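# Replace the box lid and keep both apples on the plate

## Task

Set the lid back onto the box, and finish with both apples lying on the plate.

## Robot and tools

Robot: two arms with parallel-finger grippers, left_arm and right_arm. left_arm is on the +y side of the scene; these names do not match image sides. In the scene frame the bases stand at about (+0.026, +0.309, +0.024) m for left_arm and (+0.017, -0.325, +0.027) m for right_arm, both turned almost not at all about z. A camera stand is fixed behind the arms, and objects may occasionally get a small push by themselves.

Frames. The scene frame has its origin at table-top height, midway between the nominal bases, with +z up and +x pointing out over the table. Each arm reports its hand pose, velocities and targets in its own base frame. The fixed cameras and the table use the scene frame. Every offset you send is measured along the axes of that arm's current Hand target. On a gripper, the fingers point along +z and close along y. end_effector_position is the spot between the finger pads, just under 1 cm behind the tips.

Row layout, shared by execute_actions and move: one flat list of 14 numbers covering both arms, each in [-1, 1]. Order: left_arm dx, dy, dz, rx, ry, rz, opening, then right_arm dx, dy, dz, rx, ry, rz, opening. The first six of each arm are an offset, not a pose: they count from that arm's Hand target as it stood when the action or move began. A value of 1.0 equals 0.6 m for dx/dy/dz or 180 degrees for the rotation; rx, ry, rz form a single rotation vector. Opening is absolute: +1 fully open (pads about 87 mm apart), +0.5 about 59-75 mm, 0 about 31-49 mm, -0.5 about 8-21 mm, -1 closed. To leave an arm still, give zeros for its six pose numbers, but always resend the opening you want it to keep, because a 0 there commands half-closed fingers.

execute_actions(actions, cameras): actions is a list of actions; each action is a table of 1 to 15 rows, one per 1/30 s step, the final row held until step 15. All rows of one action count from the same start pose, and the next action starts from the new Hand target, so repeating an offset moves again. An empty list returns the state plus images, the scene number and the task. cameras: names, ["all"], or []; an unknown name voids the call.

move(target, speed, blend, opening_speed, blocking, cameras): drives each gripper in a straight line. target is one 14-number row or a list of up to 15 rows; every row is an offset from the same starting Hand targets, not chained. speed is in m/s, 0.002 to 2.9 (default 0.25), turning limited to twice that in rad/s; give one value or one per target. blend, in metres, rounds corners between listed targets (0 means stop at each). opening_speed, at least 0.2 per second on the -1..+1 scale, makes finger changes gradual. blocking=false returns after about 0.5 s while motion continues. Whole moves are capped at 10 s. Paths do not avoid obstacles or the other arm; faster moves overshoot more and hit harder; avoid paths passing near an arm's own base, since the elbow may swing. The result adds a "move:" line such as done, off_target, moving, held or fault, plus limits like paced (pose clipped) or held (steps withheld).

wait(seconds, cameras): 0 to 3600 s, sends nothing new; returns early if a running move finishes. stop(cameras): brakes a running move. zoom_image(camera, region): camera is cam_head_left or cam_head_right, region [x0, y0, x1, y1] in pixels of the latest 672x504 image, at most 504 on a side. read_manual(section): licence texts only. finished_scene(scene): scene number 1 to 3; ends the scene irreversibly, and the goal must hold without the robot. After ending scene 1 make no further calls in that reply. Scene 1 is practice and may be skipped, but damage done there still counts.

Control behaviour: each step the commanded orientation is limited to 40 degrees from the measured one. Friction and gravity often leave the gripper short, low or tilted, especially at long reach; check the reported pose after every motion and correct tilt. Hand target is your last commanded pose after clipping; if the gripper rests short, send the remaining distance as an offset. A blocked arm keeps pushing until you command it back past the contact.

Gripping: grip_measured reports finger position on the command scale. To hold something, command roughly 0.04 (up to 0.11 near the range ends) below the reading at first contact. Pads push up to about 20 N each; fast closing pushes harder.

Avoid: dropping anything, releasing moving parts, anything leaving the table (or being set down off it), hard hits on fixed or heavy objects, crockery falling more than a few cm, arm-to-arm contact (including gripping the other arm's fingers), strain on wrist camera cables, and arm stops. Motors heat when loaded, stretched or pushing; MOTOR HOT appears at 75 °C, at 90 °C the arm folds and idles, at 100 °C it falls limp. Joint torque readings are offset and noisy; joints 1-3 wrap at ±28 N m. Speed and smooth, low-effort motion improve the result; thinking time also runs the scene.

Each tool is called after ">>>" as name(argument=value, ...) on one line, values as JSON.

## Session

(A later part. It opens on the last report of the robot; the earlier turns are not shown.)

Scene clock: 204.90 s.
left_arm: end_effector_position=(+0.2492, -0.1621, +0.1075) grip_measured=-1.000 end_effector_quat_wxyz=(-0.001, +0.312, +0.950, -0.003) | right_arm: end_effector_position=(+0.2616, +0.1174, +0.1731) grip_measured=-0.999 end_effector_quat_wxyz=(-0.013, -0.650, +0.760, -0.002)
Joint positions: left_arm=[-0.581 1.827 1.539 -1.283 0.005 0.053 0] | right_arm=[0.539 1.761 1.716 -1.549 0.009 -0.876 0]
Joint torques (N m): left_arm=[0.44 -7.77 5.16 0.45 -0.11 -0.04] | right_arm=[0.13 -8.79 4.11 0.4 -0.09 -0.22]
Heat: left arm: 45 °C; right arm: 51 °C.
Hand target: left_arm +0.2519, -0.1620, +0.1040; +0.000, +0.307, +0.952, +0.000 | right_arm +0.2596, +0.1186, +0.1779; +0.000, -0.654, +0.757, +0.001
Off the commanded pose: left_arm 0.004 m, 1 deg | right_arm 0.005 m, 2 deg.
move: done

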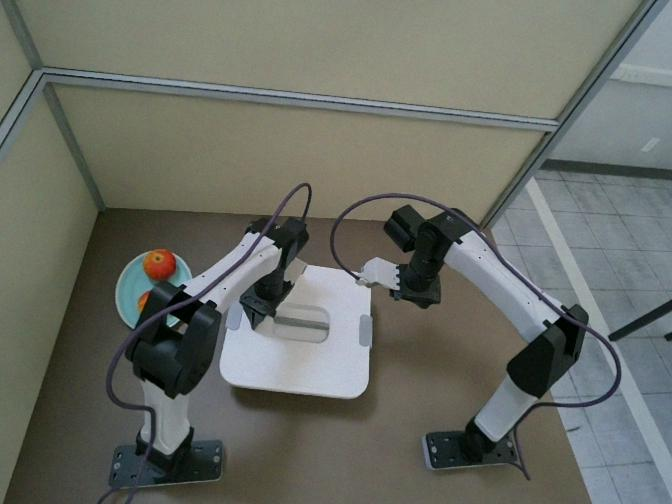

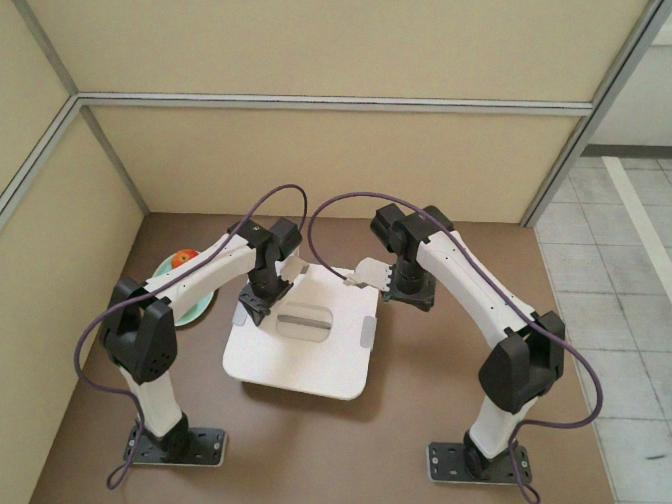

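>>> move(target=[0,0,0.02,0,0,0,-1,0,0,0,0,0,0,-1], speed=0.06, cameras=[])

Scene clock: 208.57 s.
left_arm: end_effector_position=(+0.2490, -0.1619, +0.1043) grip_measured=-1.000 end_effector_quat_wxyz=(+0.000, +0.312, +0.950, -0.002) | right_arm: end_effector_position=(+0.2616, +0.1174, +0.1731) grip_measured=-0.999 end_effector_quat_wxyz=(-0.013, -0.650, +0.760, -0.002)
Joint positions: left_arm=[-0.581 1.826 1.526 -1.27 0.005 0.053 0] | right_arm=[0.539 1.761 1.716 -1.549 0.009 -0.876 0]
Joint torques (N m): left_arm=[0.43 -7.58 2.39 0.8 -0.11 -0.01] | right_arm=[0.13 -8.83 3.97 0.35 -0.09 -0.28]
Heat: left arm: 44 °C; right arm: 51 °C.
Hand target: left_arm +0.2519, -0.1620, +0.0920; +0.000, +0.307, +0.952, +0.000 | right_arm +0.2596, +0.1186, +0.1779; +0.000, -0.654, +0.757, +0.001
Off the commanded pose: left_arm 0.013 m, 1 deg | right_arm 0.005 m, 2 deg.
move: off_target (left_arm)

>>> move(target=[[0,0,-0.12,0,0,0,-1,0,0,0,0,0,0,-1],[0.0975,0.135,-0.15,0,0,0,-1,0,0,0,0,0,0,-1],[0.0975,0.135,-0.15,0,0,0,-1,-0.18,0.026,0,0,0,0,-1],[0.0975,0.135,-0.15,0,0,0,-1,-0.18,0.026,0.13,0,0,0,-1]], speed=[0.2,0.25,0.25,0.12], blend=0.02, cameras=["all"])

Scene clock: 215.80 s.
left_arm: end_effector_position=(+0.2559, -0.0643, +0.1719) grip_measured=-1.000 end_effector_quat_wxyz=(-0.013, +0.304, +0.953, -0.002) | right_arm: end_effector_position=(+0.2519, +0.2199, +0.1006) grip_measured=-0.999 end_effector_quat_wxyz=(-0.029, -0.657, +0.753, -0.005)
Joint positions: left_arm=[-0.294 1.729 1.672 -1.541 0.004 0.324 0] | right_arm=[0.795 1.997 1.732 -1.364 0.006 -0.638 0]
Joint torques (N m): left_arm=[0.32 -10.84 5.74 0.17 -0.08 0.11] | right_arm=[-0.49 -9.76 3.81 0.76 -0.03 -0.12]
Heat: left arm: 44 °C; right arm: 51 °C.
Hand target: left_arm +0.2518, -0.0620, +0.1819; +0.000, +0.307, +0.952, +0.000 | right_arm +0.2599, +0.2278, +0.1001; +0.000, -0.654, +0.757, +0.001
Off the commanded pose: left_arm 0.011 m, 2 deg | right_arm 0.011 m, 3 deg.
move: off_target (left_arm, right_arm)

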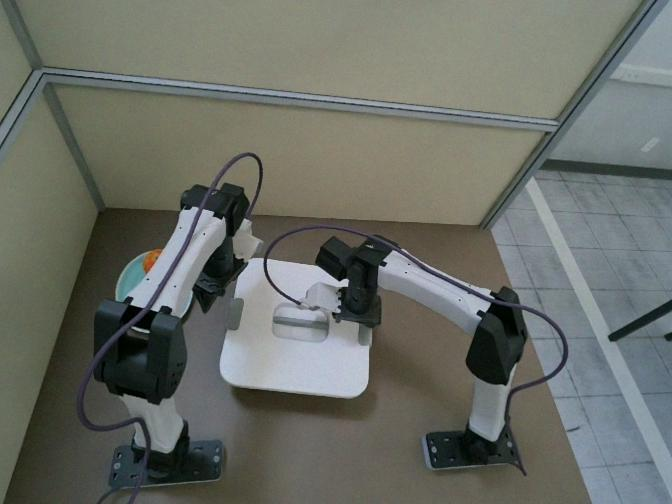

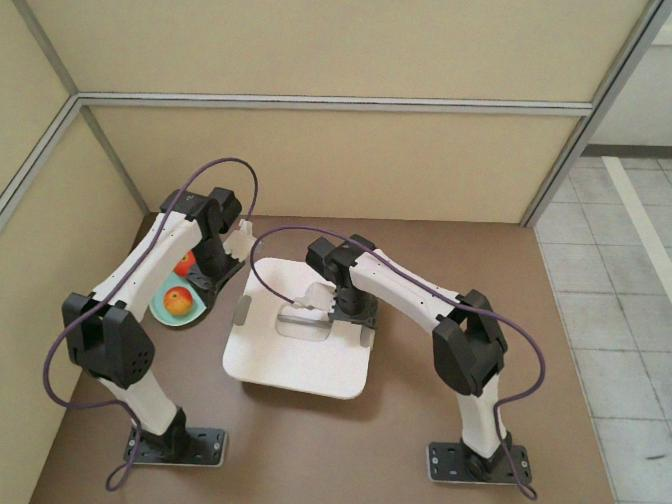

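>>> move(target=[0,0,0,0,0,0,-1,0,0,0.02,0,0,0,-1], speed=0.06, cameras=["all"])

>>> zoom_image(camera="cam_head_right", region=[190, 220, 400, 430])

Scene clock: 220.60 s.
left_arm: end_effector_position=(+0.2559, -0.0643, +0.1719) grip_measured=-1.000 end_effector_quat_wxyz=(-0.013, +0.304, +0.953, -0.002) | right_arm: end_effector_position=(+0.2538, +0.2211, +0.0917) grip_measured=-0.999 end_effector_quat_wxyz=(-0.023, -0.656, +0.754, -0.007)
Joint positions: left_arm=[-0.294 1.729 1.672 -1.541 0.004 0.324 0] | right_arm=[0.795 1.995 1.696 -1.317 0.009 -0.637 0]
Joint torques (N m): left_arm=[0.23 -10.82 5.7 0.16 -0.04 0.09] | right_arm=[-0.49 -9.33 3.12 0.76 -0.04 -0.15]
Heat: left arm: 43 °C; right arm: 51 °C.
Hand target: left_arm +0.2518, -0.0620, +0.1819; +0.000, +0.307, +0.952, +0.000 | right_arm +0.2599, +0.2277, +0.0880; +0.000, -0.654, +0.757, +0.000
Off the commanded pose: left_arm 0.011 m, 1 deg | right_arm 0.010 m, 3 deg.
move: off_target (right_arm)

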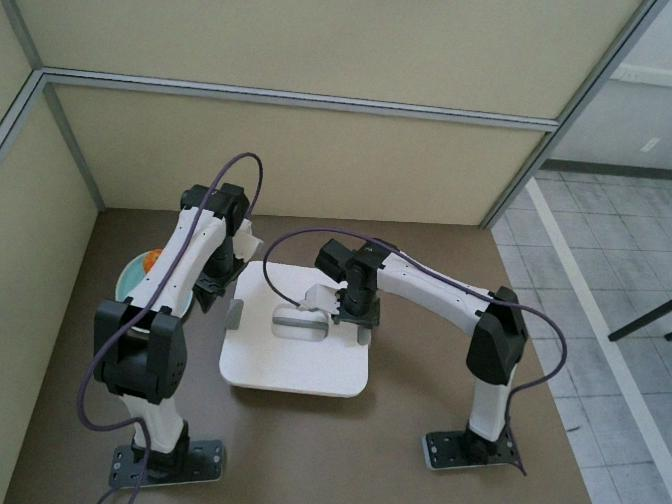

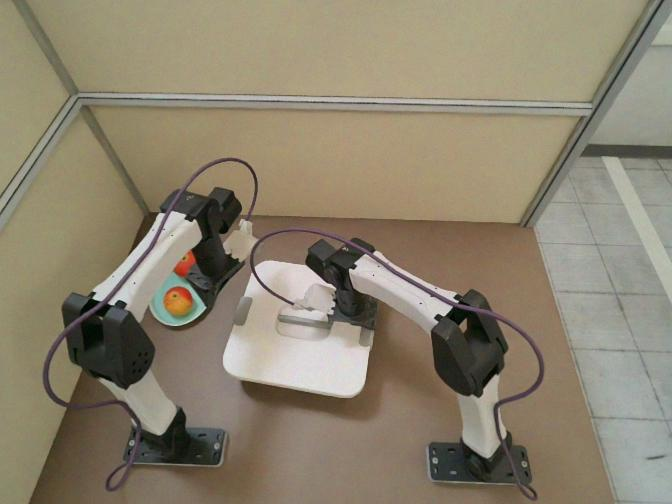

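Scaled by 2.400 from the camera's image (finer frame: 960x720).

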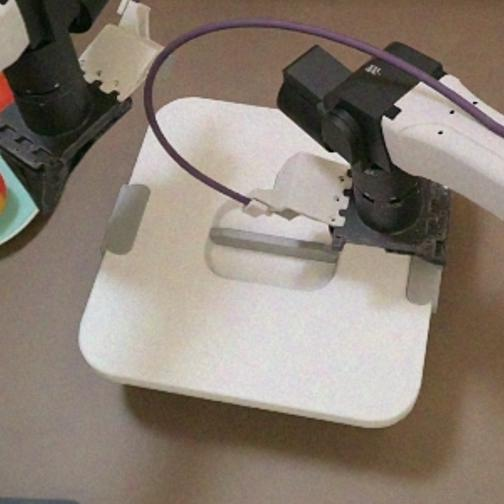

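>>> move(target=[[0,0,0,0,0,0,-1,0,0,0.025,0,0,0,-1],[0,0,0,0,0,0,-1,0,0,-0.13,0,0,0,-1],[0,0,0,0,0,0,-1,0.25,-0.036,-0.13,0,0,0,-1]], speed=[0.06,0.2,0.3], cameras=["all"])

>>> zoom_image(camera="cam_head_right", region=[190, 220, 400, 430])

>>> zoom_image(camera="cam_head_left", region=[190, 220, 400, 430])

Scene clock: 229.13 s.
left_arm: end_effector_position=(+0.2559, -0.0643, +0.1719) grip_measured=-1.000 end_effector_quat_wxyz=(-0.013, +0.304, +0.953, -0.002) | right_arm: end_effector_position=(+0.2590, +0.0747, +0.1624) grip_measured=-0.999 end_effector_quat_wxyz=(-0.015, -0.651, +0.759, +0.000)
Joint positions: left_arm=[-0.294 1.729 1.672 -1.541 0.004 0.324 0] | right_arm=[0.416 1.672 1.571 -1.497 0.007 -1 0]
Joint velocities: left_arm=[-0.046 0.017 -0.012 -0.037 -0.037 -0.007 0.02] | right_arm=[within noise]
Joint torques (N m): left_arm=[0.24 -10.69 5.6 0.13 -0.07 0.08] | right_arm=[-0.05 -7.88 3.97 0.41 -0.11 -0.26]
Heat: left arm: 43 °C; right arm: 51 °C.
Hand target: left_arm +0.2518, -0.0620, +0.1819; +0.000, +0.307, +0.952, +0.000 | right_arm +0.2594, +0.0761, +0.1658; +0.000, -0.654, +0.757, +0.001
Off the commanded pose: left_arm 0.011 m, 1 deg | right_arm 0.004 m, 2 deg.
move: done

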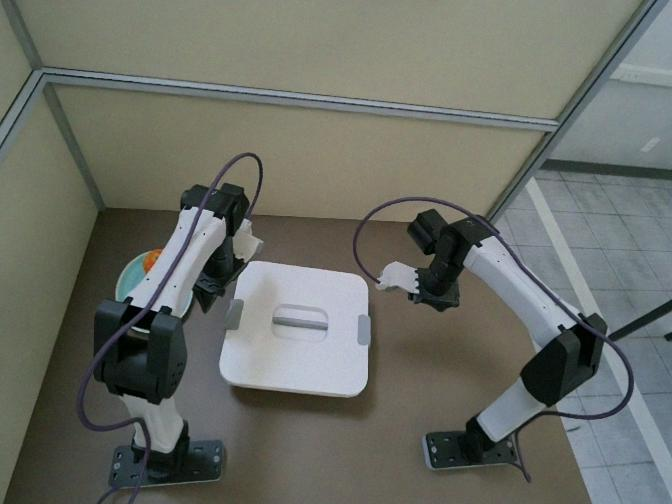

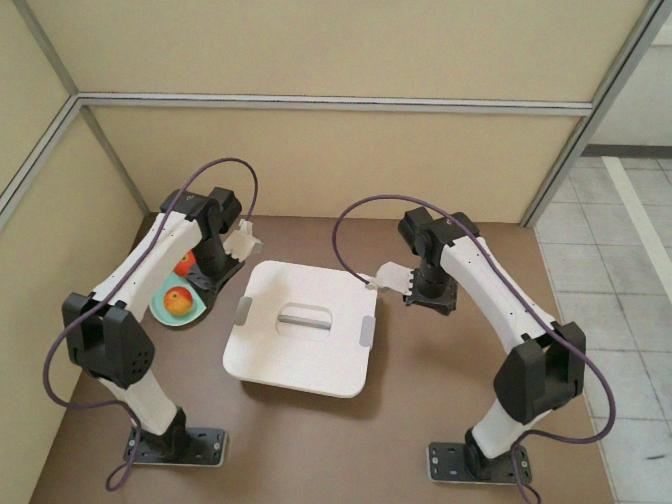

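Scaled by 2.400 from the camera's image (finer frame: 960x720).

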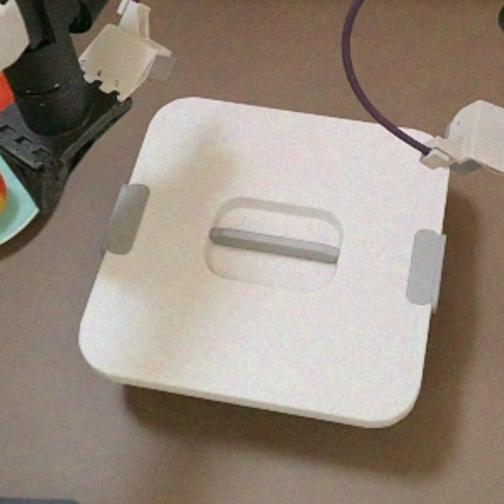

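Scaled by 2.400 from the camera's image (finer frame: 960x720).

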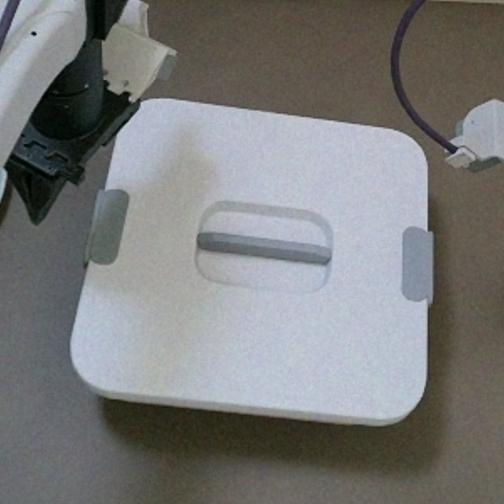

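>>> move(target=[[-0.0165,-0.208,0,0,0,0,-1,0,0,0,0,0,0,-1],[-0.0165,-0.208,0.125,0,0,0,-1,0,0,0,0,0,0,-1],[-0.0165,-0.208,0.153,0,0,0,-1,0,0,0,0,0,0,-1]], speed=[0.25,0.15,0.06], cameras=["all"])

>>> zoom_image(camera="cam_head_right", region=[190, 220, 400, 430])

Scene clock: 239.57 s.
left_arm: end_effector_position=(+0.1846, -0.1672, +0.0961) grip_measured=-1.000 end_effector_quat_wxyz=(-0.010, +0.310, +0.951, +0.002) | right_arm: end_effector_position=(+0.2591, +0.0747, +0.1624) grip_measured=-0.999 end_effector_quat_wxyz=(-0.014, -0.651, +0.759, +0.000)
Joint positions: left_arm=[-0.719 1.667 1.301 -1.225 0.004 -0.088 0] | right_arm=[0.416 1.672 1.571 -1.497 0.007 -1.001 0]
Joint torques (N m): left_arm=[-0.02 -7.64 2.91 0.78 -0.06 -0.06] | right_arm=[-0.12 -8.03 4.12 0.45 -0.06 -0.26]
Heat: left arm: 43 °C; right arm: 50 °C.
Hand target: left_arm +0.1868, -0.1691, +0.0902; +0.000, +0.307, +0.952, +0.000 | right_arm +0.2595, +0.0761, +0.1658; +0.000, -0.654, +0.757, +0.001
Off the commanded pose: left_arm 0.007 m, 1 deg | right_arm 0.004 m, 2 deg.
move: done

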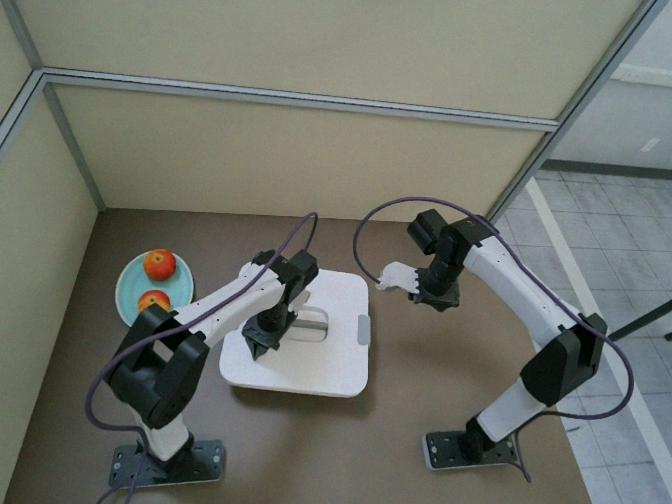

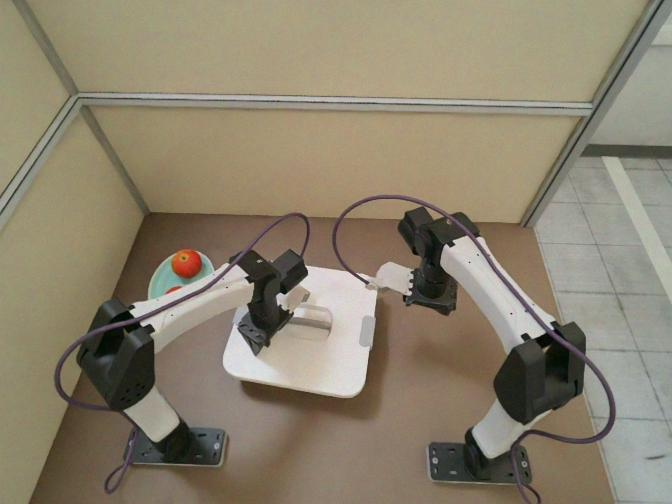

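Scaled by 2.400 from the camera's image (finer frame: 960x720).

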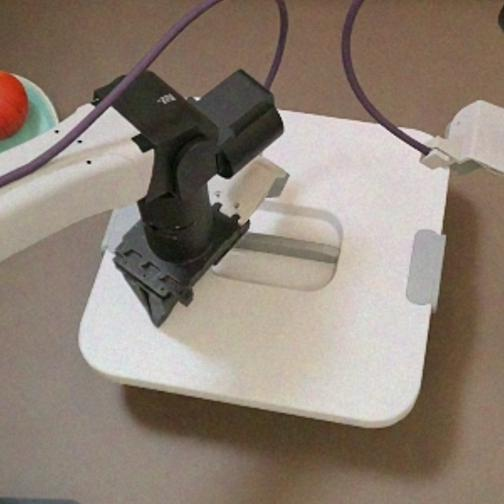

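>>> move(target=[[0,0,-0.08,0,0,0,-1,0,0,0,0,0,0,-1],[-0.167,0.11,-0.08,0,0,0,-1,0,0,0,0,0,0,-1],[-0.167,0.11,-0.02,0,0,0,-1,0,0,0,0,0,0,-1],[-0.167,0.11,0.005,0,0,0,-1,0,0,0,0,0,0,-1]], speed=[0.2,0.25,0.15,0.06], cameras=["all"])

>>> zoom_image(camera="cam_head_right", region=[190, 220, 400, 430])

Scene clock: 247.60 s.
left_arm: end_effector_position=(+0.3039, -0.1730, +0.0984) grip_measured=-1.000 end_effector_quat_wxyz=(-0.003, +0.303, +0.953, -0.001) | right_arm: end_effector_position=(+0.2591, +0.0747, +0.1624) grip_measured=-0.999 end_effector_quat_wxyz=(-0.014, -0.651, +0.759, +0.000)
Joint positions: left_arm=[-0.527 2.043 1.8 -1.332 0.004 0.09 0] | right_arm=[0.416 1.672 1.571 -1.497 0.007 -1.001 0]
Joint torques (N m): left_arm=[0.03 -9.84 2.41 0.86 -0.07 0.15] | right_arm=[0.01 -7.9 4.04 0.42 -0.09 -0.28]
Heat: left arm: 42 °C; right arm: 49 °C.
Hand target: left_arm +0.3067, -0.1742, +0.0871; +0.000, +0.307, +0.952, +0.000 | right_arm +0.2595, +0.0761, +0.1658; +0.000, -0.654, +0.757, +0.001
Off the commanded pose: left_arm 0.012 m, 1 deg | right_arm 0.004 m, 2 deg.
move: off_target (left_arm)

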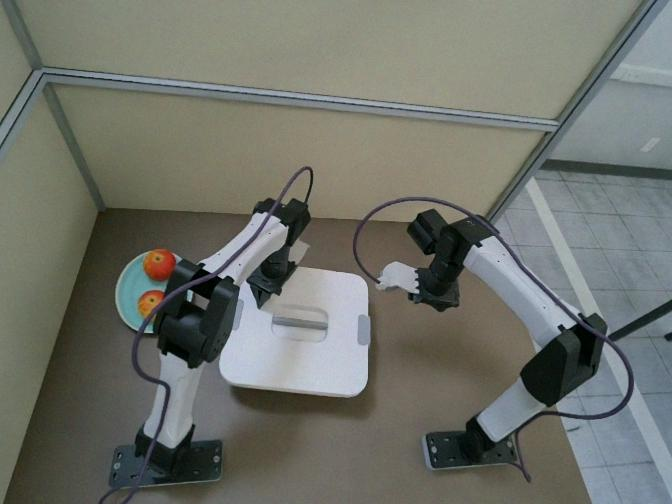

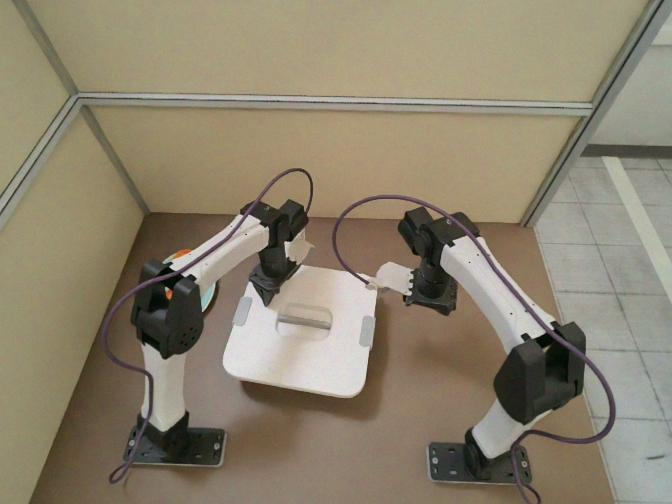

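Scaled by 2.400 from the camera's image (finer frame: 960x720).

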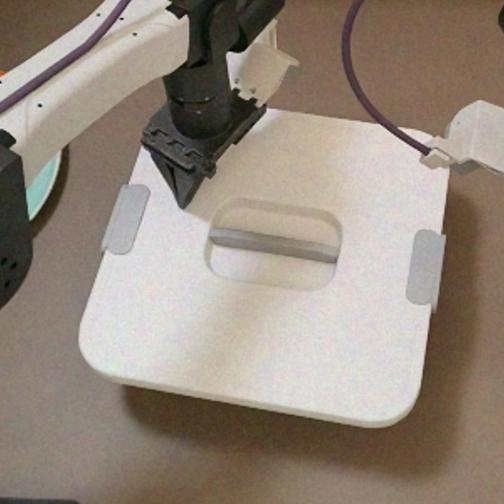

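>>> move(target=[[0,0,-0.13,0,0,0,-1,0,0,0,0,0,0,-1],[0.117,0.162,-0.16,0,0,0,-1,0,0,0,0,0,0,-1],[0.117,0.162,-0.16,0,0,0,-1,-0.27,0.157,0,0,0,0,-1],[0.117,0.162,-0.16,0,0,0,-1,-0.27,0.157,0.1,0,0,0,-1],[0.117,0.162,-0.16,0,0,0,-1,-0.27,0.157,0.132,0,0,0,-1]], speed=[0.2,0.25,0.25,0.15,0.06], cameras=[])

>>> move(target=[0,0,0,0,0,0,-1,0.05,0,-0.15,0,0,0,-1], cameras=["all"])

>>> zoom_image(camera="cam_head_right", region=[190, 220, 400, 430])

Scene clock: 258.03 s.
left_arm: end_effector_position=(+0.3115, -0.0553, +0.1705) grip_measured=-1.000 end_effector_quat_wxyz=(+0.004, +0.302, +0.953, -0.001) | right_arm: end_effector_position=(+0.1854, +0.2462, +0.0891) grip_measured=-0.999 end_effector_quat_wxyz=(-0.015, -0.658, +0.753, -0.004)
Joint positions: left_arm=[-0.224 1.906 1.896 -1.553 0.003 0.39 0] | right_arm=[0.985 1.886 1.539 -1.253 0 -0.452 0]
Joint torques (N m): left_arm=[-0.35 -12.92 4.89 0.22 -0.11 0.11] | right_arm=[-0.47 -8.31 3.63 0.63 0.05 -0.11]
Heat: left arm: 43 °C; right arm: 48 °C.
Hand target: left_arm +0.3066, -0.0543, +0.1831; +0.000, +0.307, +0.952, +0.000 | right_arm +0.1897, +0.2501, +0.0868; +0.000, -0.654, +0.757, +0.001
Off the commanded pose: left_arm 0.014 m, 1 deg | right_arm 0.006 m, 2 deg.
joint sent to its limit (left arm) — joint 4 (wrist pitch), lower limit. The joint targets still meet the commanded pose.
move: off_target (left_arm)

Scene clock: 259.30 s.
left_arm: end_effector_position=(+0.3115, -0.0553, +0.1705) grip_measured=-1.000 end_effector_quat_wxyz=(+0.004, +0.302, +0.953, -0.001) | right_arm: end_effector_position=(+0.1840, +0.2201, +0.1702) grip_measured=-0.999 end_effector_quat_wxyz=(-0.008, -0.652, +0.758, -0.002)
Joint positions: left_arm=[-0.224 1.906 1.896 -1.553 0.003 0.39 0] | right_arm=[0.942 1.8 1.753 -1.541 0 -0.479 0]
Joint torques (N m): left_arm=[-0.28 -12.96 5.11 0.24 -0.03 0.11] | right_arm=[-0.32 -7.94 5.98 0.25 0 -0.25]
Heat: left arm: 43 °C; right arm: 48 °C.
Hand target: left_arm +0.3066, -0.0543, +0.1831; +0.000, +0.307, +0.952, +0.000 | right_arm +0.1854, +0.2204, +0.1769; +0.000, -0.654, +0.757, +0.001
Off the commanded pose: left_arm 0.014 m, 1 deg | right_arm 0.007 m, 1 deg.
joint sent to its limit (left arm) — joint 4 (wrist pitch), lower limit. The joint targets still meet the commanded pose.
move: done

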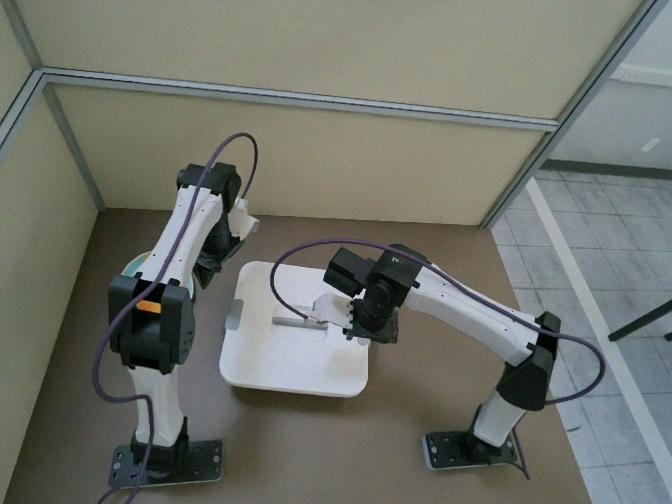

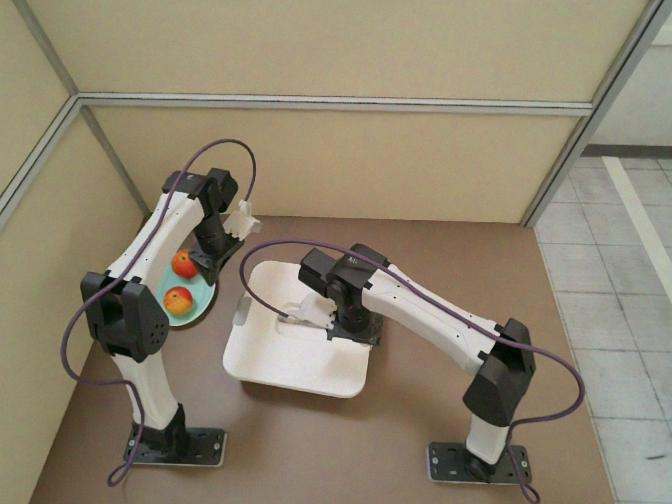

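Scaled by 2.400 from the camera's image (finer frame: 960x720).

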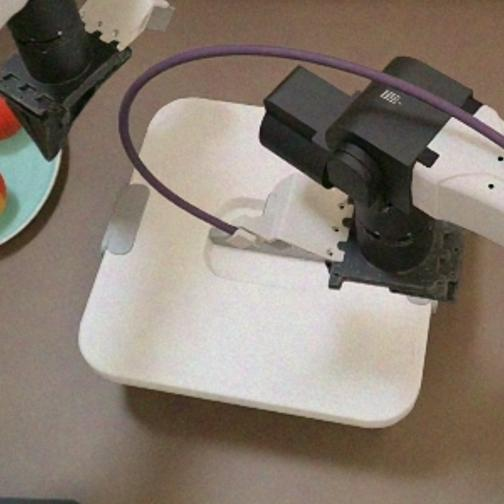

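>>> finished_scene(scene=2)

The scene is finished: the task was done.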